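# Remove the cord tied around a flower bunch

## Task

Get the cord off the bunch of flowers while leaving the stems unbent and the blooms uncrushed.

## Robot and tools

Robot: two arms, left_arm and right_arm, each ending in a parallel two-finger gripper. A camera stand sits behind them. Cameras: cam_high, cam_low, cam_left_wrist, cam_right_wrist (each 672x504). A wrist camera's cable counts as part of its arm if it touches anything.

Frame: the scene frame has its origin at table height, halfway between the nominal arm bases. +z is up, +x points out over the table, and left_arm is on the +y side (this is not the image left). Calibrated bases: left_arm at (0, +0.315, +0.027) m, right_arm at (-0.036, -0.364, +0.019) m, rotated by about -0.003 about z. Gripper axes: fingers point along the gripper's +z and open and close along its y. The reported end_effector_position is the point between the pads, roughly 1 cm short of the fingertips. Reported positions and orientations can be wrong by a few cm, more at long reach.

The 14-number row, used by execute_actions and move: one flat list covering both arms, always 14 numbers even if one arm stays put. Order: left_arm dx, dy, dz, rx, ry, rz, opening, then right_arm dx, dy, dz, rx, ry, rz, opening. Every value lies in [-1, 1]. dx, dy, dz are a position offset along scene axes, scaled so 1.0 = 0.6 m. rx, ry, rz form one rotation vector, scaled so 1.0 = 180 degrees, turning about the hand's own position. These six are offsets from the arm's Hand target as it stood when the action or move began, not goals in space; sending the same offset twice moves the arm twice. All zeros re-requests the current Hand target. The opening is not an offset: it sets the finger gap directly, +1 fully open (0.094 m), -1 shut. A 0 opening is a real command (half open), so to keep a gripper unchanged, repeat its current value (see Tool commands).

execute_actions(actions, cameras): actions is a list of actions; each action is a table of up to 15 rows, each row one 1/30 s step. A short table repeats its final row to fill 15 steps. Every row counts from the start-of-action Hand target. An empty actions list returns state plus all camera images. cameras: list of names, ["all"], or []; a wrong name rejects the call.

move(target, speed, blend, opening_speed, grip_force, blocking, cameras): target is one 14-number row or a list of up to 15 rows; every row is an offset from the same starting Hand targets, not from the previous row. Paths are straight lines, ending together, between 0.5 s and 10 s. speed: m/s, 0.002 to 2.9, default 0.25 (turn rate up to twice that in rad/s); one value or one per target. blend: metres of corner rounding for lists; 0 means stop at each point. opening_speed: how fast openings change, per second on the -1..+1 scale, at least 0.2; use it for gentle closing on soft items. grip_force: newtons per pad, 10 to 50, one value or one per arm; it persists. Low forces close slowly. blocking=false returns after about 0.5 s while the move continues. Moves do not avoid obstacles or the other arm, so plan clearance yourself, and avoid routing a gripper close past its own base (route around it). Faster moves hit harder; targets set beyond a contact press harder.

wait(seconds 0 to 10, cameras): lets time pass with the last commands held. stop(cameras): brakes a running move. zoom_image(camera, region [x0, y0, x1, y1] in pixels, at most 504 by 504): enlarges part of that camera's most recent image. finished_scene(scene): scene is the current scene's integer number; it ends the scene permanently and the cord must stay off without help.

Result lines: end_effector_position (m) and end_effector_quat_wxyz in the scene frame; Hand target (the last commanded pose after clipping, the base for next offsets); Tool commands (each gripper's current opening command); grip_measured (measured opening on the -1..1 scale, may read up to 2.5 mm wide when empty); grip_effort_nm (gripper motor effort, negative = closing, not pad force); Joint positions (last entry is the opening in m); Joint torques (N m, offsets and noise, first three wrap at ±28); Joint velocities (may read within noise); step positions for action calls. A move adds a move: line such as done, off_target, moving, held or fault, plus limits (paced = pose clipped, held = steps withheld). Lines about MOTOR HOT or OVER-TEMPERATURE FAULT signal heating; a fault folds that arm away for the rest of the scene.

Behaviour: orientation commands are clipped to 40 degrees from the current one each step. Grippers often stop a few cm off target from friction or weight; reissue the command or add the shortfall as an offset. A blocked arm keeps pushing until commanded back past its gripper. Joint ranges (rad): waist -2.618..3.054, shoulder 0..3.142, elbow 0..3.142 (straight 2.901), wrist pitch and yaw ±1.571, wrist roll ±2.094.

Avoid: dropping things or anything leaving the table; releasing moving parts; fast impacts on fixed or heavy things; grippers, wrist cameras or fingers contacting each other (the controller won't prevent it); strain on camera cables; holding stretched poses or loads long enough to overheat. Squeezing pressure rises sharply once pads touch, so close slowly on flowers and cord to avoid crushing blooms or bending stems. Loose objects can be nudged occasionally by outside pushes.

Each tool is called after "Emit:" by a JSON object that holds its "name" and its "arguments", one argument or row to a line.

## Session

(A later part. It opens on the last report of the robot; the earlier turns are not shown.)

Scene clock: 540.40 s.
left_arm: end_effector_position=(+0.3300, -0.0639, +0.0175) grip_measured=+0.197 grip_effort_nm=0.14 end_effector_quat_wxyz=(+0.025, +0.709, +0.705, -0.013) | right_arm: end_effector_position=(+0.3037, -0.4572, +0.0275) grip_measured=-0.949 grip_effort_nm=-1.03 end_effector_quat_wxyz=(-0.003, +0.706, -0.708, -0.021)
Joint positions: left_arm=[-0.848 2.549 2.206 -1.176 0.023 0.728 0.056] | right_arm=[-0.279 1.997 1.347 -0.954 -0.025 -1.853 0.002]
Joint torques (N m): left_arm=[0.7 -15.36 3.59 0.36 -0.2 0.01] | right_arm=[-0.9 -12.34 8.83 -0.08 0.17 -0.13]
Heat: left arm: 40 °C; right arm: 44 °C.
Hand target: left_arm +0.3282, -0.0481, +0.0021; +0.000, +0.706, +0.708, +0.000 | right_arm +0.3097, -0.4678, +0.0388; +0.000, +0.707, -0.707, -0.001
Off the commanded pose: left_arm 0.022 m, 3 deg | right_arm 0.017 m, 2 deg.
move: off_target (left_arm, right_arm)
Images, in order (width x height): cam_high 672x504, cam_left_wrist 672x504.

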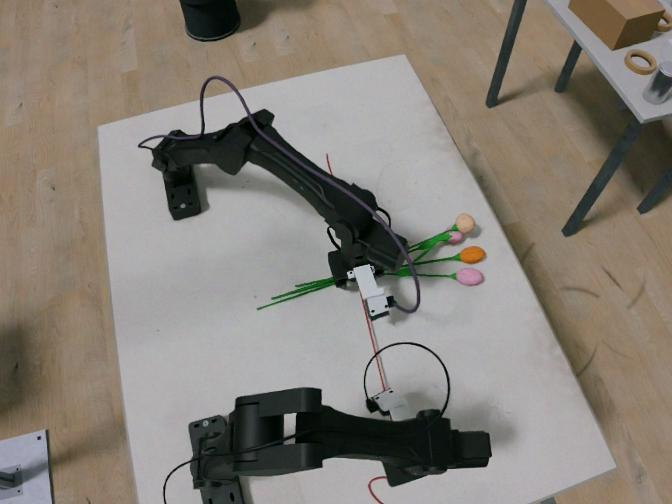

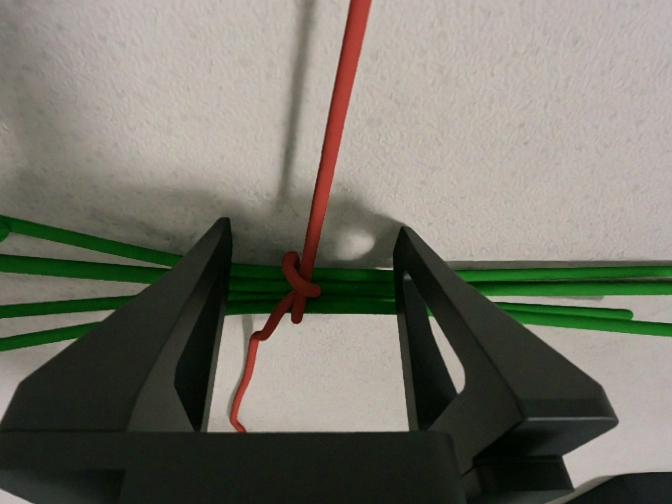

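Emit:
{"name": "move", "arguments": {
  "target": [0.0, 0.0, 0.0, 0, 0, 0.0, 0.2, -0.015, -0.13, 0.0, 0, 0, -0.08, -1.0],
  "speed": 0.06,
  "cameras": ["cam_left_wrist", "cam_high"]
}}

Emit:
{"name": "zoom_image", "arguments": {
  "camera": "cam_left_wrist",
  "region": [180, 180, 440, 420]
}}

Scene clock: 546.50 s.
left_arm: end_effector_position=(+0.3300, -0.0639, +0.0175) grip_measured=+0.197 grip_effort_nm=0.14 end_effector_quat_wxyz=(+0.025, +0.709, +0.704, -0.013) | right_arm: end_effector_position=(+0.2987, -0.5353, +0.0432) grip_measured=-0.949 grip_effort_nm=-1.03 end_effector_quat_wxyz=(+0.011, -0.621, +0.783, +0.003)
Joint positions: left_arm=[-0.848 2.549 2.206 -1.176 0.023 0.729 0.056] | right_arm=[-0.483 2.027 1.459 -0.999 -0.024 -1.829 0.002]
Joint torques (N m): left_arm=[1.02 -15.35 3.44 0.36 -0.16 0] | right_arm=[-0.88 -9.26 9.58 0.13 0.14 0.04]
Heat: left arm: 40 °C; right arm: 43 °C.
Hand target: left_arm +0.3282, -0.0481, +0.0021; +0.000, +0.706, +0.708, +0.000 | right_arm +0.3008, -0.5458, +0.0389; +0.000, -0.613, +0.790, +0.001
Off the commanded pose: left_arm 0.022 m, 3 deg | right_arm 0.012 m, 2 deg.
move: off_target (left_arm, right_arm)
Images, in order (width x height): cam_high 672x504, cam_left_wrist 672x504.

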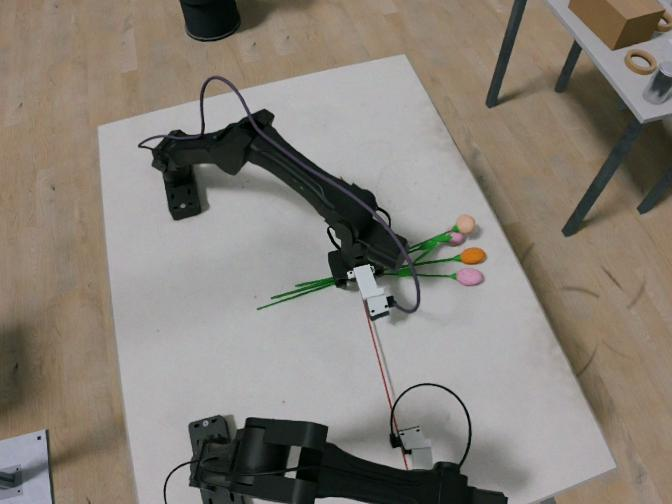

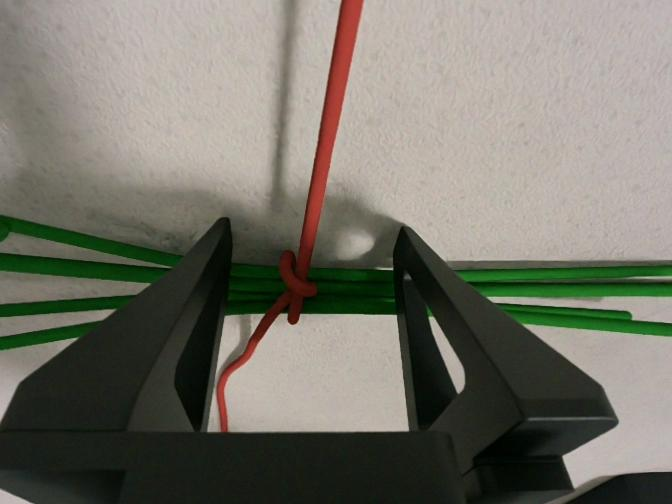

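Scaled by 1.938 from the camera's 672x504 image, which has a finer 960x720 frame.

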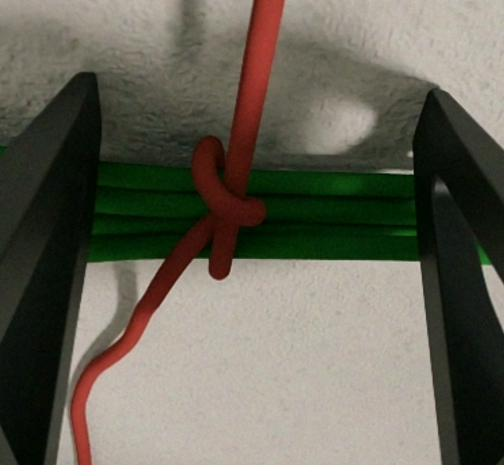

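Emit:
{"name": "move", "arguments": {
  "target": [
    [0.0, 0.0, 0.0, 0, 0, 0.0, 0.2, 0.0, 0.02, -0.06, 0, 0, 0.0, -1.0],
    [0.0, 0.0, 0.0, 0, 0, 0.0, 0.2, 0.0, 0.02, -0.06, 0, 0, 0.0, 0.0]
  ],
  "speed": 0.06,
  "cameras": ["cam_right_wrist", "cam_high", "cam_low"]
}}

Scene clock: 554.93 s.
left_arm: end_effector_position=(+0.3300, -0.0639, +0.0175) grip_measured=+0.197 grip_effort_nm=0.14 end_effector_quat_wxyz=(+0.025, +0.709, +0.704, -0.013) | right_arm: end_effector_position=(+0.3089, -0.5385, +0.0178) grip_measured=-0.001 grip_effort_nm=0.07 end_effector_quat_wxyz=(+0.009, -0.616, +0.787, -0.021)
Joint positions: left_arm=[-0.848 2.549 2.206 -1.176 0.023 0.729 0.056] | right_arm=[-0.466 2.063 1.403 -0.866 0 -1.8 0.047]
Joint torques (N m): left_arm=[0.92 -15.36 3.47 0.37 -0.22 0.01] | right_arm=[-0.06 -9.55 5.29 0.22 0 0.06]
Heat: left arm: 40 °C; right arm: 42 °C.
Hand target: left_arm +0.3282, -0.0481, +0.0021; +0.000, +0.706, +0.708, +0.000 | right_arm +0.3007, -0.5338, +0.0029; +0.000, -0.613, +0.790, +0.001
Off the commanded pose: left_arm 0.022 m, 3 deg | right_arm 0.018 m, 3 deg.
move: off_target (left_arm, right_arm); target 2's new opening was sent with right_arm's hand 0.016 m and 2 deg from that target
Images, in order (width x height): cam_high 672x504, cam_low 672x504, cam_right_wrist 672x504.

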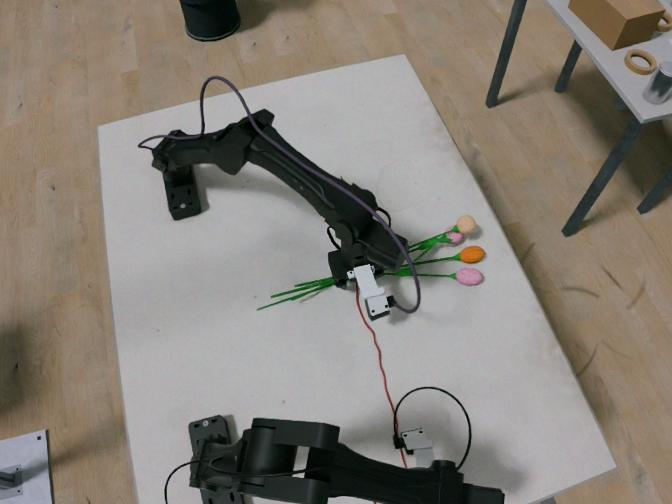

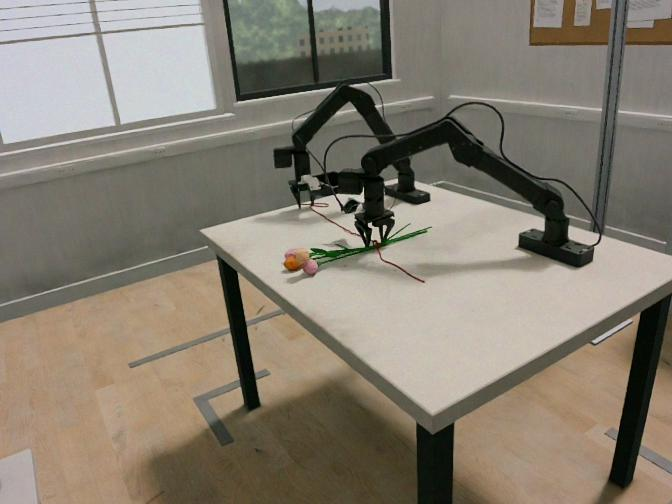

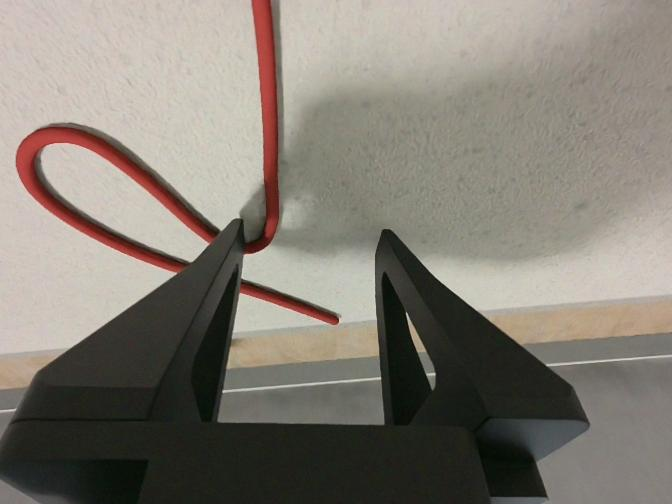

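Emit:
{"name": "move", "arguments": {
  "target": [
    [0.0, 0.0, 0.0, 0, 0, 0.0, 0.2, 0.0, 0.0, 0.1, 0, 0, 0.0, 0.0],
    [0.0, 0.0, 0.0, 0, 0, 0.0, 0.2, 0.03, 0.34, 0.1, 0, 0, 0.08, 0.3]
  ],
  "speed": 0.12,
  "blend": [0.02, 0],
  "cameras": ["cam_right_wrist", "cam_high", "cam_low"]
}}

Scene clock: 561.13 s.
left_arm: end_effector_position=(+0.3300, -0.0639, +0.0175) grip_measured=+0.197 grip_effort_nm=0.14 end_effector_quat_wxyz=(+0.025, +0.709, +0.704, -0.013) | right_arm: end_effector_position=(+0.3172, -0.3297, +0.0552) grip_measured=+0.299 grip_effort_nm=0.07 end_effector_quat_wxyz=(+0.007, +0.712, -0.703, -0.003)
Joint positions: left_arm=[-0.848 2.549 2.206 -1.176 0.023 0.729 0.056] | right_arm=[0.1 1.952 1.401 -1.034 0.003 -1.488 0.061]
Joint torques (N m): left_arm=[0.85 -15.5 3.51 0.36 -0.21 0] | right_arm=[-0.4 -12.38 7.35 -0.07 -0.03 0.07]
Heat: left arm: 40 °C; right arm: 42 °C.
Hand target: left_arm +0.3282, -0.0481, +0.0021; +0.000, +0.706, +0.708, +0.000 | right_arm +0.3187, -0.3298, +0.0628; +0.000, +0.707, -0.707, -0.001
Off the commanded pose: left_arm 0.022 m, 3 deg | right_arm 0.008 m, 1 deg.
move: off_target (left_arm)
Images, in order (width x height): cam_high 672x504, cam_low 672x504, cam_right_wrist 672x504.

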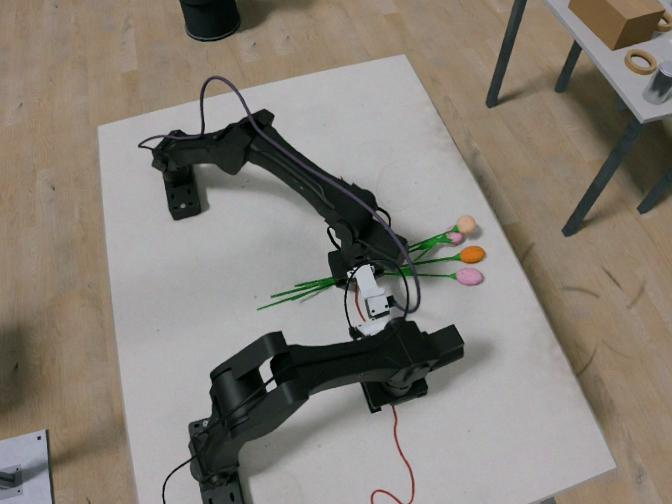

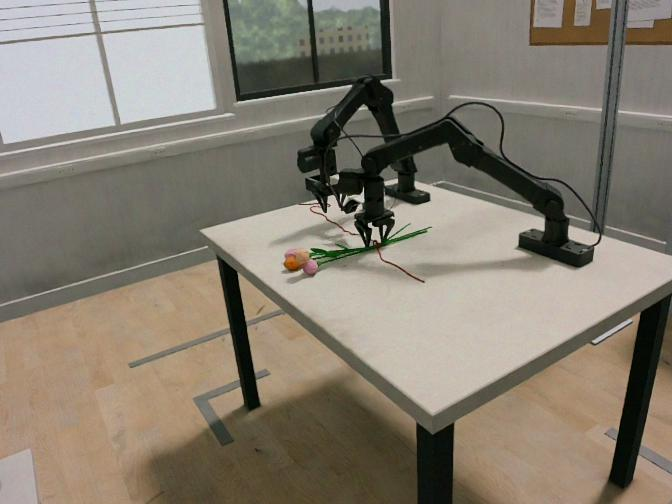

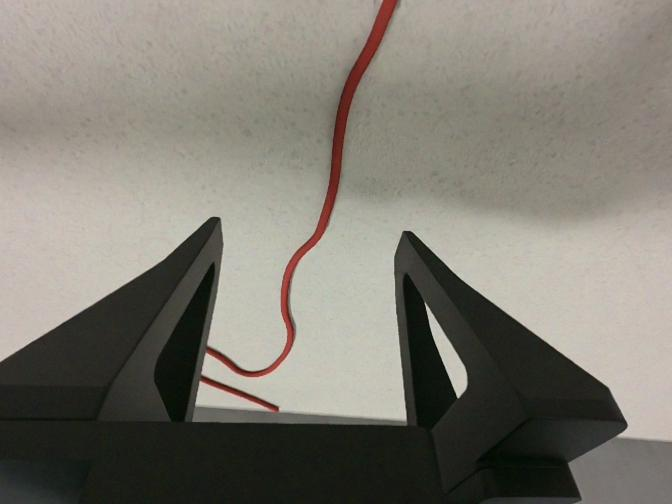

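Emit:
{"name": "move", "arguments": {
  "target": [
    [0.0, 0.0, 0.0, 0, 0, 0.0, 0.2, 0.005, 0.0, -0.085, 0, 0, 0.0, 0.3],
    [0.0, 0.0, 0.0, 0, 0, 0.0, 0.2, 0.005, 0.0, -0.103, 0, 0, 0.0, 0.3]
  ],
  "speed": [0.08, 0.03],
  "blend": [0.005, 0],
  "cameras": ["cam_right_wrist"]
}}

Scene clock: 567.13 s.
left_arm: end_effector_position=(+0.3300, -0.0639, +0.0175) grip_measured=+0.197 grip_effort_nm=0.14 end_effector_quat_wxyz=(+0.025, +0.709, +0.704, -0.013) | right_arm: end_effector_position=(+0.3314, -0.3284, +0.0163) grip_measured=+0.299 grip_effort_nm=0.07 end_effector_quat_wxyz=(-0.016, +0.711, -0.702, +0.016)
Joint positions: left_arm=[-0.848 2.549 2.206 -1.176 0.023 0.729 0.056] | right_arm=[0.1 2.005 1.309 -0.829 0.003 -1.488 0.061]
Joint torques (N m): left_arm=[0.84 -15.34 3.52 0.38 -0.18 0] | right_arm=[-0.36 -8.95 4.92 0.25 -0.05 0.01]
Heat: left arm: 40 °C; right arm: 41 °C.
Hand target: left_arm +0.3282, -0.0481, +0.0021; +0.000, +0.706, +0.708, +0.000 | right_arm +0.3217, -0.3298, +0.0011; +0.000, +0.707, -0.707, -0.001
Off the commanded pose: left_arm 0.022 m, 3 deg | right_arm 0.018 m, 3 deg.
move: off_target (left_arm, right_arm)
Images, in order (width x height): cam_right_wrist 672x504.

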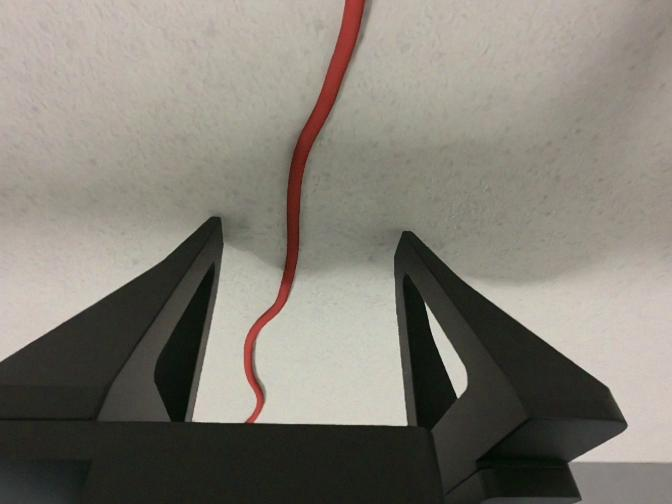

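Emit:
{"name": "move", "arguments": {
  "target": [
    [0.0, 0.0, 0.0, 0, 0, 0.0, 0.2, -0.004, 0.0, 0.003, 0, 0, 0.0, -1.0],
    [0.0, 0.0, 0.0, 0, 0, 0.0, 0.2, -0.01, -0.1, 0.05, 0, 0, 0.0, -1.0]
  ],
  "speed": 0.06,
  "cameras": ["cam_right_wrist", "cam_left_wrist", "cam_high"]
}}

Scene clock: 572.33 s.
left_arm: end_effector_position=(+0.3302, -0.0657, +0.0176) grip_measured=+0.197 grip_effort_nm=0.14 end_effector_quat_wxyz=(+0.028, +0.709, +0.704, -0.016) | right_arm: end_effector_position=(+0.3156, -0.3771, +0.0178) grip_measured=-0.961 grip_effort_nm=-1.03 end_effector_quat_wxyz=(-0.008, +0.707, -0.706, -0.022)
Joint positions: left_arm=[-0.848 2.549 2.206 -1.17 0.029 0.73 0.056] | right_arm=[-0.057 2 1.309 -0.901 -0.041 -1.635 0.002]
Joint torques (N m): left_arm=[0.87 -15.3 3.55 0.3 -0.26 -0.01] | right_arm=[-1.16 -14.2 6.75 -0.12 0.35 -0.16]
Heat: left arm: 40 °C; right arm: 41 °C.
Hand target: left_arm +0.3282, -0.0481, +0.0021; +0.000, +0.706, +0.708, +0.000 | right_arm +0.3158, -0.3898, +0.0311; +0.000, +0.707, -0.707, -0.001
Off the commanded pose: left_arm 0.024 m, 4 deg | right_arm 0.018 m, 3 deg.
move: off_target (left_arm, right_arm)
Images, in order (width x height): cam_high 672x504, cam_left_wrist 672x504, cam_right_wrist 672x504.

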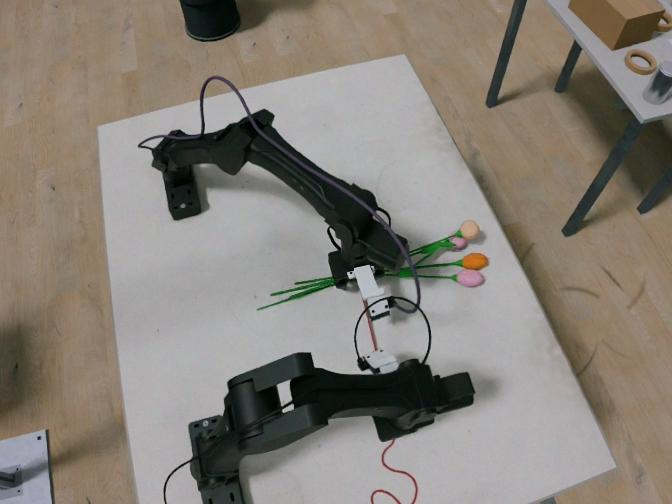

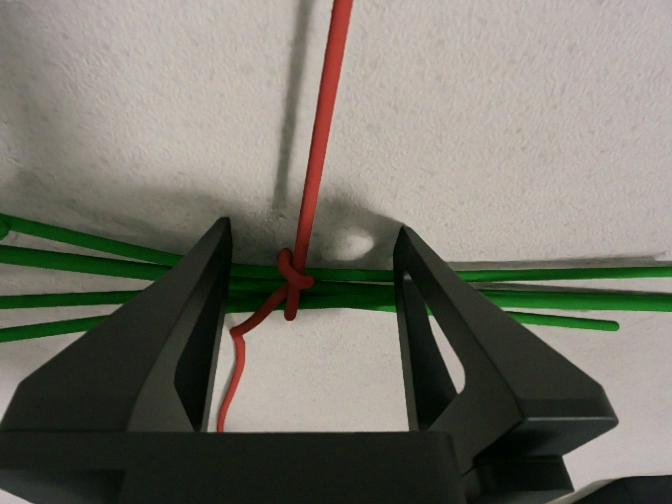

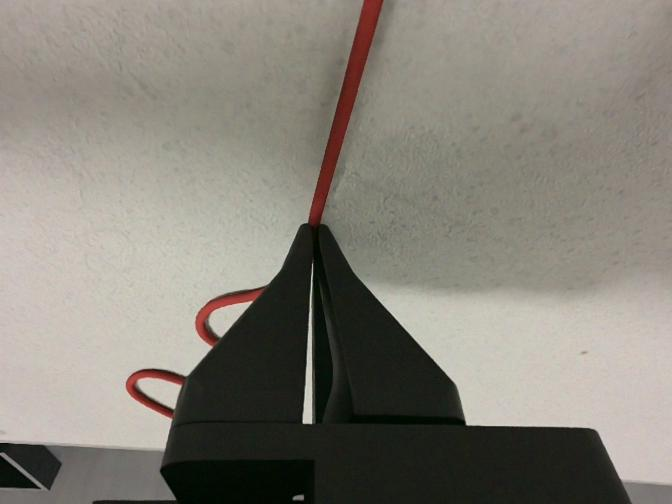

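Emit:
{"name": "move", "arguments": {
  "target": [
    [0.0, 0.0, 0.0, 0, 0, 0.0, 0.2, -0.01, -0.13, 0.01, 0, 0, 0.0, -1.0],
    [0.0, 0.0, 0.0, 0, 0, 0.0, 0.2, -0.02, -0.255, 0.01, 0, 0, -0.08, -1.0]
  ],
  "speed": 0.06,
  "blend": [0.02, 0],
  "cameras": ["cam_left_wrist", "cam_high"]
}}

Emit:
{"name": "zoom_image", "arguments": {
  "camera": "cam_left_wrist",
  "region": [180, 180, 440, 420]
}}

Scene clock: 579.00 s.
left_arm: end_effector_position=(+0.3307, -0.0685, +0.0178) grip_measured=+0.197 grip_effort_nm=0.14 end_effector_quat_wxyz=(+0.033, +0.710, +0.703, -0.020) | right_arm: end_effector_position=(+0.3013, -0.5264, +0.0411) grip_measured=-0.961 grip_effort_nm=-1.03 end_effector_quat_wxyz=(+0.017, -0.624, +0.782, +0.011)
Joint positions: left_arm=[-0.849 2.549 2.206 -1.16 0.036 0.732 0.056] | right_arm=[-0.466 2.033 1.459 -1.003 -0.04 -1.818 0.002]
Joint torques (N m): left_arm=[1.05 -15.45 3.74 0.23 -0.32 -0.03] | right_arm=[-1.63 -9.31 9.31 0.15 0.33 0.08]
Heat: left arm: 40 °C; right arm: 41 °C.
Hand target: left_arm +0.3282, -0.0481, +0.0021; +0.000, +0.706, +0.708, +0.000 | right_arm +0.3038, -0.5429, +0.0371; +0.000, -0.613, +0.790, +0.000
Off the commanded pose: left_arm 0.026 m, 4 deg | right_arm 0.017 m, 3 deg.
move: off_target (left_arm, right_arm)
Images, in order (width x height): cam_high 672x504, cam_left_wrist 672x504.

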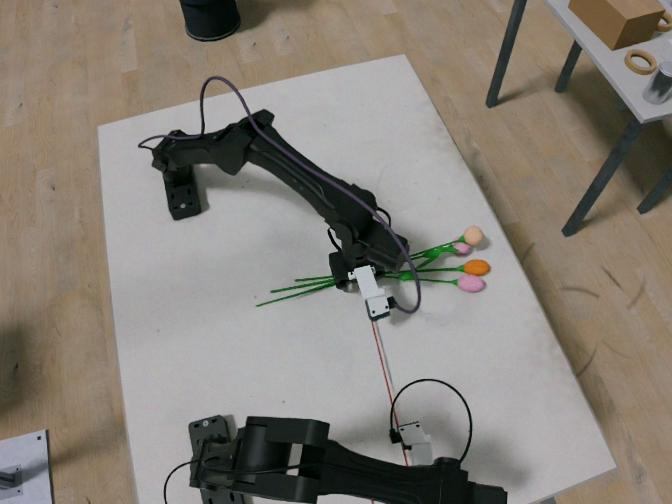

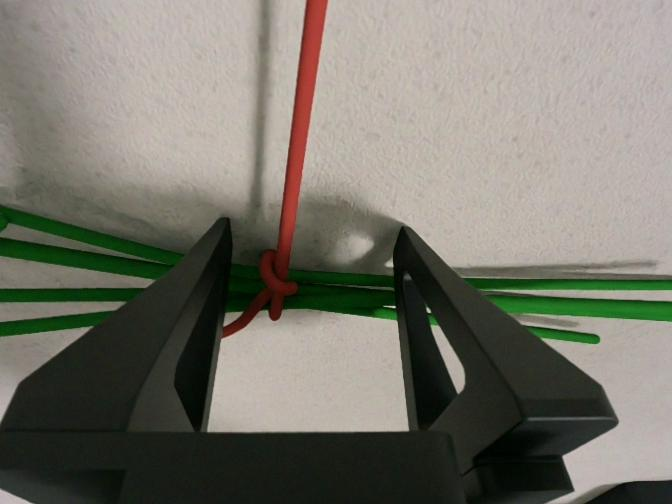

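Scaled by 1.938 from the camera's 672x504 image, which has a finer 960x720 frame.

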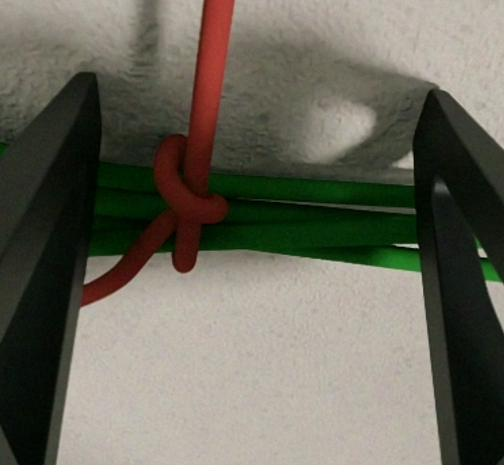

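Emit:
{"name": "move", "arguments": {
  "target": [
    [0.0, 0.0, 0.0, 0, 0, 0.0, 0.2, 0.0, 0.045, -0.06, 0, 0, 0.0, -1.0],
    [0.0, 0.0, 0.0, 0, 0, 0.0, 0.2, 0.0, 0.045, -0.06, 0, 0, 0.0, 0.0],
    [0.0, 0.0, 0.0, 0, 0, 0.0, 0.2, 0.0, 0.045, 0.04, 0, 0, 0.0, 0.0],
    [0.0, 0.0, 0.0, 0, 0, 0.0, 0.2, 0.04, 0.36, 0.04, 0, 0, 0.08, 0.3]
  ],
  "speed": [0.06, 0.06, 0.08, 0.15],
  "cameras": ["cam_right_wrist", "cam_left_wrist", "cam_high"]
}}

Scene clock: 590.17 s.
left_arm: end_effector_position=(+0.3307, -0.0685, +0.0178) grip_measured=+0.197 grip_effort_nm=0.14 end_effector_quat_wxyz=(+0.033, +0.709, +0.704, -0.020) | right_arm: end_effector_position=(+0.3212, -0.3269, +0.0524) grip_measured=+0.299 grip_effort_nm=0.07 end_effector_quat_wxyz=(+0.010, +0.712, -0.702, -0.005)
Joint positions: left_arm=[-0.849 2.549 2.206 -1.16 0.036 0.73 0.056] | right_arm=[0.108 1.976 1.423 -1.038 0.005 -1.482 0.061]
Joint torques (N m): left_arm=[0.87 -15.51 3.81 0.22 -0.31 -0.01] | right_arm=[-0.59 -11.58 9.26 -0.1 -0.06 0.07]
Heat: left arm: 40 °C; right arm: 41 °C.
Hand target: left_arm +0.3282, -0.0481, +0.0021; +0.000, +0.706, +0.708, +0.000 | right_arm +0.3277, -0.3269, +0.0611; +0.000, +0.707, -0.707, -0.001
Off the commanded pose: left_arm 0.026 m, 4 deg | right_arm 0.011 m, 1 deg.
move: off_target (left_arm, right_arm); target 2's new opening was sent with right_arm's hand 0.021 m and 3 deg from that target; target 4's new opening was sent with right_arm's hand 0.011 m and 1 deg from that target
Images, in order (width x height): cam_high 672x504, cam_left_wrist 672x504, cam_right_wrist 672x504.

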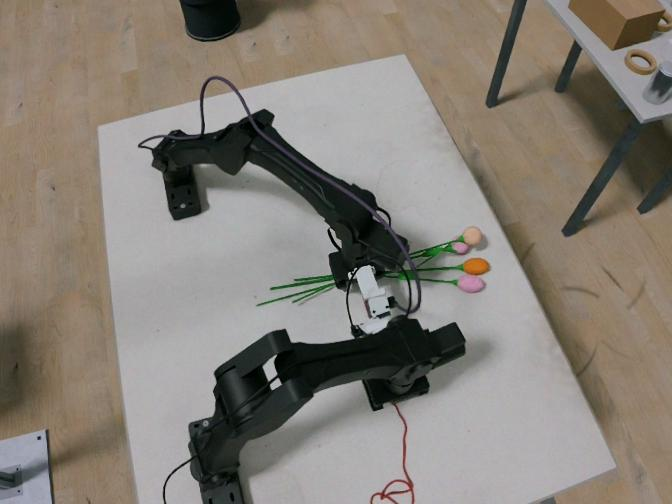

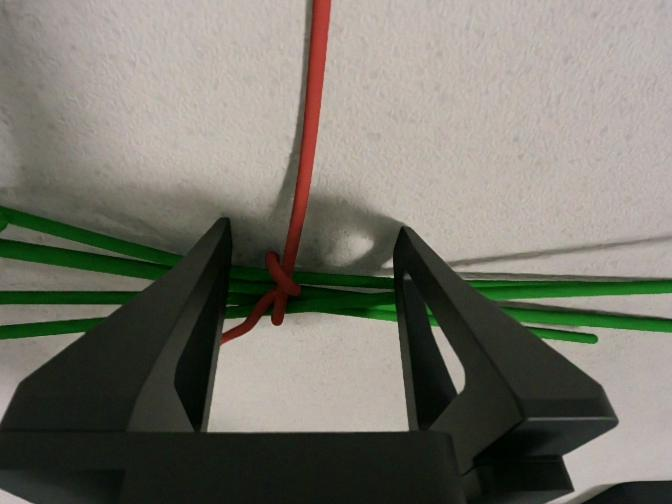

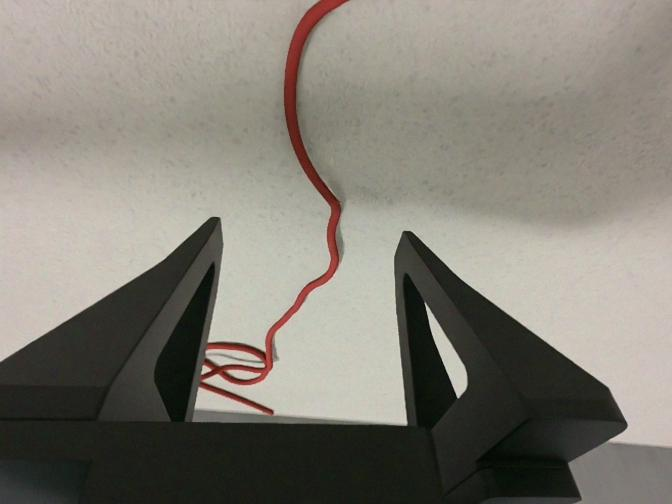

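Emit:
{"name": "move", "arguments": {
  "target": [
    [0.0, 0.0, 0.0, 0, 0, 0.0, 0.2, -0.013, 0.0, -0.085, 0, 0, 0.0, 0.3],
    [0.0, 0.0, 0.0, 0, 0, 0.0, 0.2, -0.013, 0.0, -0.1, 0, 0, 0.0, 0.3]
  ],
  "speed": [0.08, 0.03],
  "blend": [0.005, 0],
  "cameras": ["cam_right_wrist"]
}}

Scene clock: 594.83 s.
left_arm: end_effector_position=(+0.3306, -0.0674, +0.0177) grip_measured=+0.197 grip_effort_nm=0.14 end_effector_quat_wxyz=(+0.031, +0.709, +0.704, -0.019) | right_arm: end_effector_position=(+0.3294, -0.3261, +0.0157) grip_measured=+0.299 grip_effort_nm=0.07 end_effector_quat_wxyz=(-0.015, +0.711, -0.703, +0.016)
Joint positions: left_arm=[-0.848 2.549 2.206 -1.164 0.034 0.729 0.056] | right_arm=[0.108 2.001 1.301 -0.827 0.005 -1.48 0.061]
Joint torques (N m): left_arm=[0.85 -15.38 3.64 0.23 -0.27 0.01] | right_arm=[-0.27 -9.07 4.82 0.29 -0.04 0.01]
Heat: left arm: 41 °C; right arm: 41 °C.
Hand target: left_arm +0.3282, -0.0481, +0.0021; +0.000, +0.706, +0.708, +0.000 | right_arm +0.3200, -0.3269, +0.0011; +0.000, +0.707, -0.707, +0.000
Off the commanded pose: left_arm 0.025 m, 4 deg | right_arm 0.017 m, 3 deg.
move: off_target (left_arm, right_arm); blend cut to 0.0045 m at target 1
Images, in order (width x height): cam_right_wrist 672x504.

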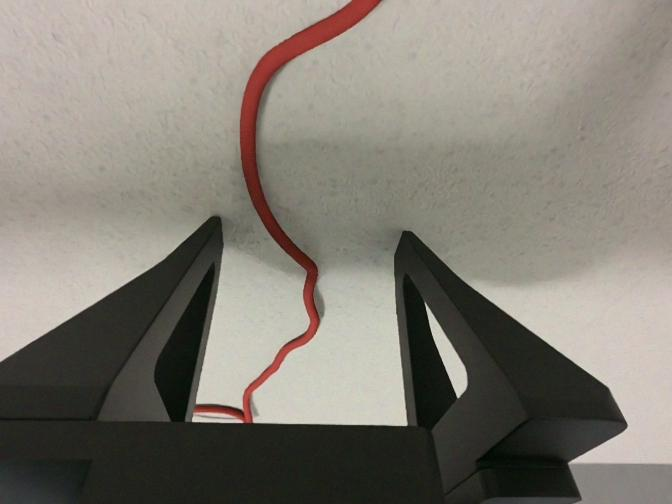

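Emit:
{"name": "move", "arguments": {
  "target": [
    [0.0, 0.0, 0.0, 0, 0, 0.0, 0.2, -0.004, 0.0, 0.003, 0, 0, 0.0, -1.0],
    [0.0, 0.0, 0.0, 0, 0, 0.0, 0.2, -0.01, -0.1, 0.05, 0, 0, 0.0, -1.0],
    [0.0, 0.0, 0.0, 0, 0, 0.0, 0.2, -0.015, -0.2, 0.06, 0, 0, 0.0, -1.0]
  ],
  "speed": 0.06,
  "blend": [0, 0.02, 0],
  "cameras": ["cam_left_wrist", "cam_high", "cam_low"]
}}

Emit:
{"name": "zoom_image", "arguments": {
  "camera": "cam_left_wrist",
  "region": [180, 180, 440, 420]
}}

Scene clock: 602.03 s.
left_arm: end_effector_position=(+0.3306, -0.0674, +0.0177) grip_measured=+0.197 grip_effort_nm=0.14 end_effector_quat_wxyz=(+0.031, +0.709, +0.704, -0.019) | right_arm: end_effector_position=(+0.3053, -0.4384, +0.0237) grip_measured=-0.950 grip_effort_nm=-1.03 end_effector_quat_wxyz=(-0.001, +0.705, -0.709, -0.019)
Joint positions: left_arm=[-0.848 2.549 2.206 -1.164 0.034 0.729 0.056] | right_arm=[-0.224 1.992 1.322 -0.934 -0.022 -1.796 0.002]
Joint torques (N m): left_arm=[0.98 -15.41 3.6 0.24 -0.28 0] | right_arm=[-0.76 -12.97 8.61 -0.09 0.19 -0.17]
Heat: left arm: 41 °C; right arm: 40 °C.
Hand target: left_arm +0.3282, -0.0481, +0.0021; +0.000, +0.706, +0.708, +0.000 | right_arm +0.3110, -0.4469, +0.0371; +0.000, +0.707, -0.707, -0.001
Off the commanded pose: left_arm 0.025 m, 4 deg | right_arm 0.017 m, 2 deg.
move: off_target (left_arm, right_arm)
Images, in order (width x height): cam_high 672x504, cam_low 672x504, cam_left_wrist 672x504.

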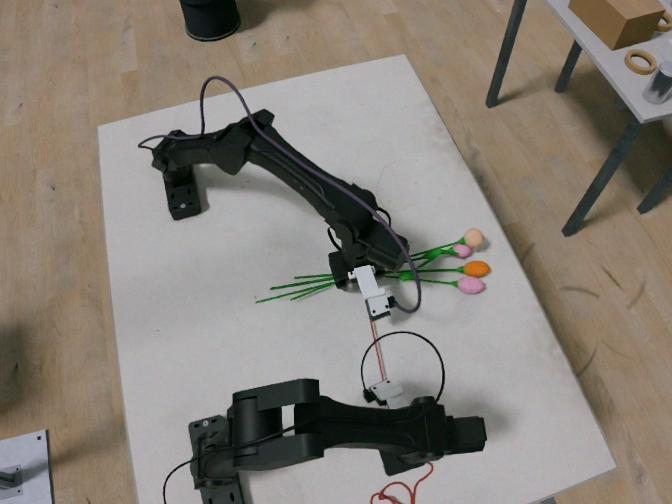

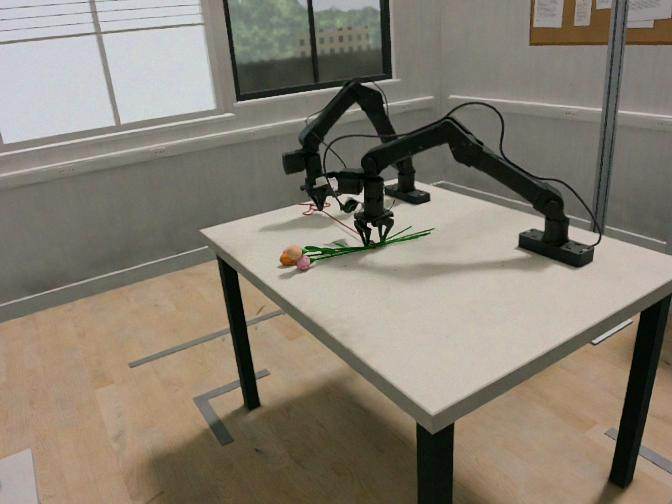

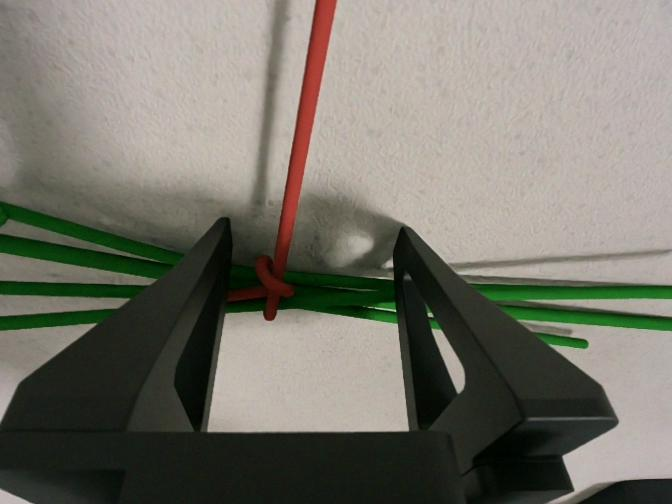

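Scaled by 1.938 from the camera's 672x504 image, which has a finer 960x720 frame.

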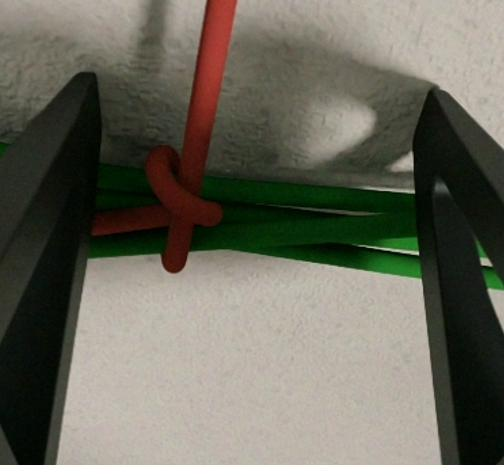

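Emit:
{"name": "move", "arguments": {
  "target": [
    [0.0, 0.0, 0.0, 0, 0, 0.0, 0.2, -0.01, -0.08, 0.0, 0, 0, -0.03, -1.0],
    [0.0, 0.0, 0.0, 0, 0, 0.0, 0.2, -0.015, -0.155, 0.0, 0, 0, -0.08, -1.0]
  ],
  "speed": 0.05,
  "blend": [0.02, 0],
  "cameras": ["cam_left_wrist", "cam_high", "cam_low"]
}}

Emit:
{"name": "zoom_image", "arguments": {
  "camera": "cam_left_wrist",
  "region": [180, 180, 440, 420]
}}

Scene clock: 608.83 s.
left_arm: end_effector_position=(+0.3306, -0.0674, +0.0177) grip_measured=+0.197 grip_effort_nm=0.14 end_effector_quat_wxyz=(+0.031, +0.709, +0.704, -0.019) | right_arm: end_effector_position=(+0.3019, -0.5386, +0.0425) grip_measured=-0.950 grip_effort_nm=-1.03 end_effector_quat_wxyz=(+0.005, -0.618, +0.786, -0.012)
Joint positions: left_arm=[-0.848 2.549 2.206 -1.164 0.034 0.729 0.056] | right_arm=[-0.475 2.023 1.449 -0.971 0.001 -1.814 0.002]
Joint torques (N m): left_arm=[0.99 -15.28 3.56 0.25 -0.27 0.01] | right_arm=[-0.23 -9.07 9.2 -0.02 -0.06 0.02]
Heat: left arm: 41 °C; right arm: 41 °C.
Hand target: left_arm +0.3282, -0.0482, +0.0021; +0.000, +0.706, +0.708, +0.000 | right_arm +0.3020, -0.5399, +0.0371; +0.000, -0.613, +0.790, +0.001
Off the commanded pose: left_arm 0.025 m, 4 deg | right_arm 0.006 m, 2 deg.
move: off_target (left_arm)
Images, in order (width x height): cam_high 672x504, cam_low 672x504, cam_left_wrist 672x504.

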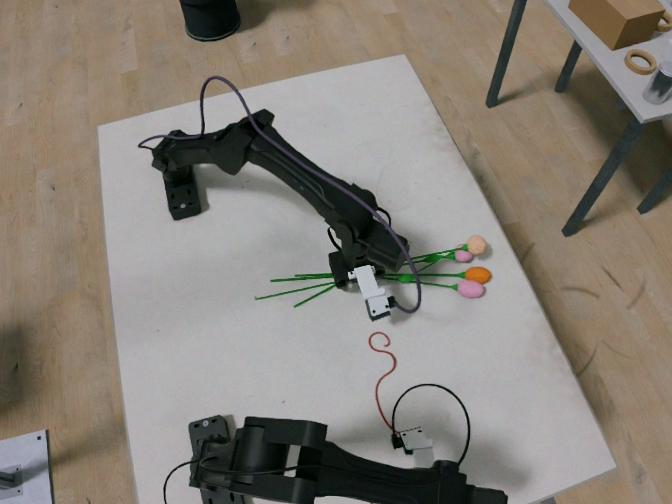

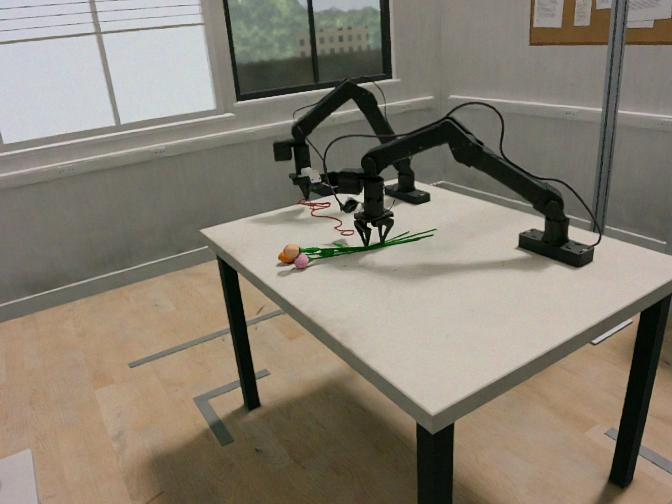

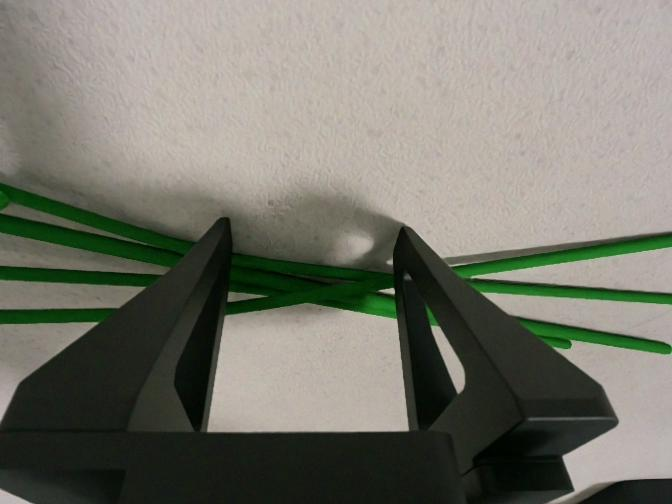

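Scaled by 1.938 from the camera's 672x504 image, which has a finer 960x720 frame.

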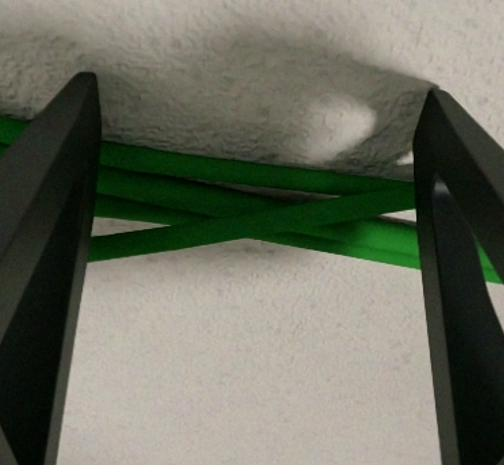

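Emit:
{"name": "move", "arguments": {
  "target": [
    [0.0, 0.0, 0.0, 0, 0, 0.0, 0.2, -0.167, 0.117, 0.0, 0, 0, 0, -1.0],
    [0.0, 0.0, 0.0, 0, 0, 0.0, 0.2, -0.167, 0.117, -0.057, 0, 0, 0.0, -1.0],
    [0.0, 0.0, 0.0, 0, 0, 0.0, 0.2, -0.167, 0.117, -0.057, 0, 0, 0.0, -0.3]
  ],
  "speed": 0.08,
  "cameras": ["cam_right_wrist", "cam_high", "cam_low"]
}}

Scene clock: 619.60 s.
left_arm: end_effector_position=(+0.3306, -0.0674, +0.0177) grip_measured=+0.197 grip_effort_nm=0.14 end_effector_quat_wxyz=(+0.031, +0.709, +0.704, -0.019) | right_arm: end_effector_position=(+0.2077, -0.4744, +0.0126) grip_measured=-0.301 grip_effort_nm=0.08 end_effector_quat_wxyz=(+0.006, -0.615, +0.789, -0.014)
Joint positions: left_arm=[-0.848 2.549 2.206 -1.164 0.034 0.729 0.056] | right_arm=[-0.424 1.679 0.862 -0.724 0.002 -1.753 0.033]
Joint torques (N m): left_arm=[0.87 -15.5 3.62 0.26 -0.28 0.02] | right_arm=[0.43 -5.89 4.44 0.34 -0.04 0.07]
Heat: left arm: 41 °C; right arm: 40 °C.
Hand target: left_arm +0.3282, -0.0482, +0.0021; +0.000, +0.706, +0.708, +0.000 | right_arm +0.2019, -0.4697, +0.0029; +0.000, -0.613, +0.790, +0.000
Off the commanded pose: left_arm 0.025 m, 4 deg | right_arm 0.012 m, 2 deg.
move: off_target (left_arm, right_arm); target 3's new opening was sent with right_arm's hand 0.011 m and 1 deg from that target
Images, in order (width x height): cam_high 672x504, cam_low 672x504, cam_right_wrist 672x504.

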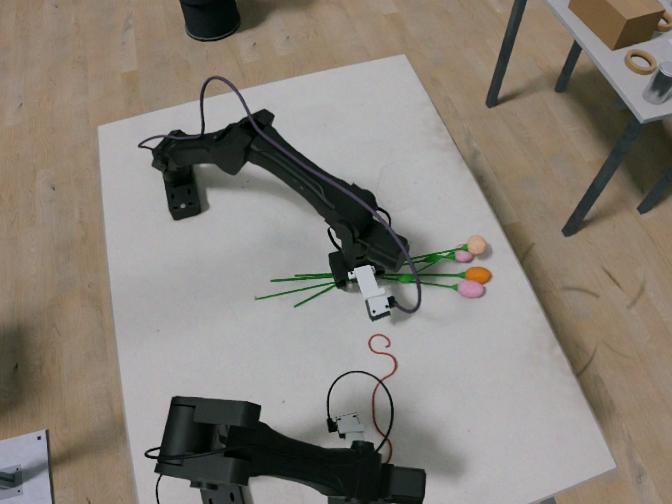

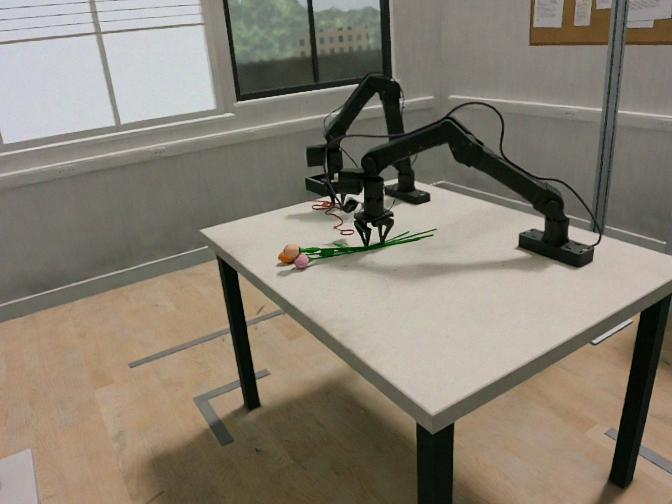

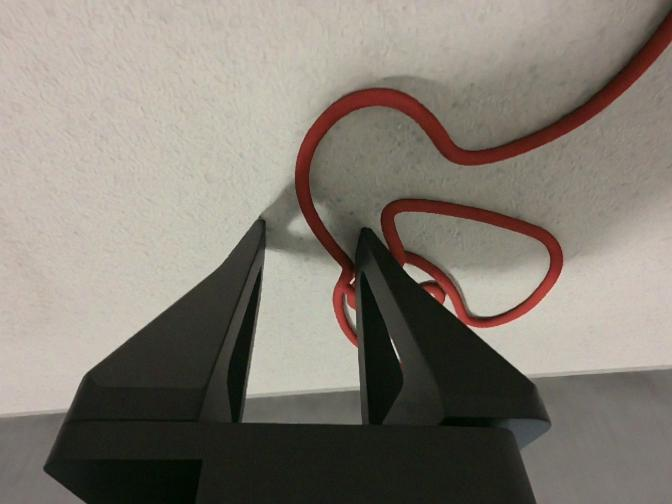

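Emit:
{"name": "move", "arguments": {
  "target": [
    [0.0, 0.0, 0.0, 0, 0, 0.0, 0.2, 0.0, 0.0, 0.1, 0, 0, 0, -0.3]
  ],
  "speed": 0.06,
  "cameras": ["cam_right_wrist", "cam_high"]
}}

Scene clock: 623.53 s.
left_arm: end_effector_position=(+0.3306, -0.0674, +0.0177) grip_measured=+0.197 grip_effort_nm=0.14 end_effector_quat_wxyz=(+0.031, +0.709, +0.704, -0.019) | right_arm: end_effector_position=(+0.1962, -0.4692, +0.0515) grip_measured=-0.301 grip_effort_nm=0.07 end_effector_quat_wxyz=(-0.008, -0.615, +0.789, +0.012)
Joint positions: left_arm=[-0.848 2.549 2.206 -1.164 0.034 0.729 0.056] | right_arm=[-0.424 1.611 0.963 -0.952 0.002 -1.753 0.033]
Joint torques (N m): left_arm=[0.8 -15.39 3.7 0.27 -0.28 0.04] | right_arm=[0.64 -9.16 8.38 -0.16 -0.03 0.07]
Heat: left arm: 41 °C; right arm: 39 °C.
Hand target: left_arm +0.3282, -0.0482, +0.0021; +0.000, +0.706, +0.708, +0.000 | right_arm +0.2018, -0.4697, +0.0628; +0.000, -0.613, +0.790, +0.001
Off the commanded pose: left_arm 0.025 m, 4 deg | right_arm 0.013 m, 2 deg.
move: off_target (left_arm, right_arm)
Images, in order (width x height): cam_high 672x504, cam_right_wrist 672x504.

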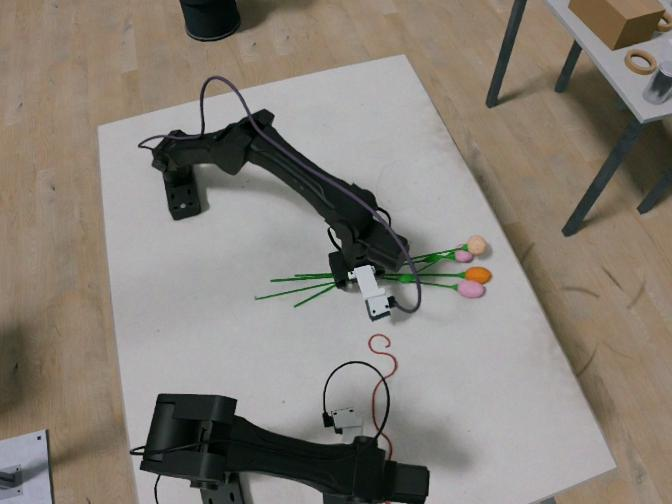

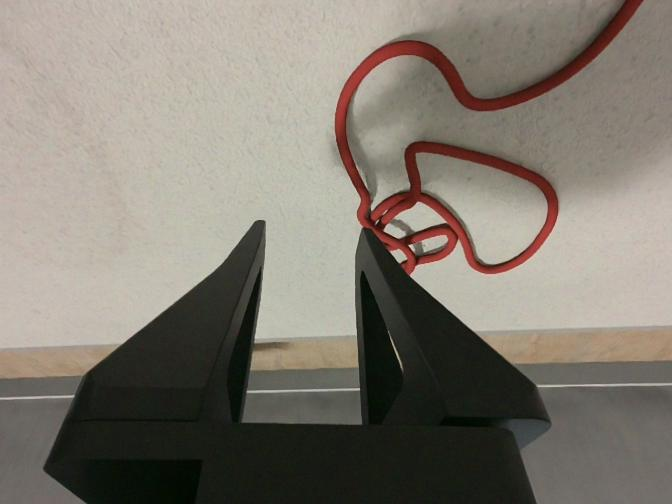

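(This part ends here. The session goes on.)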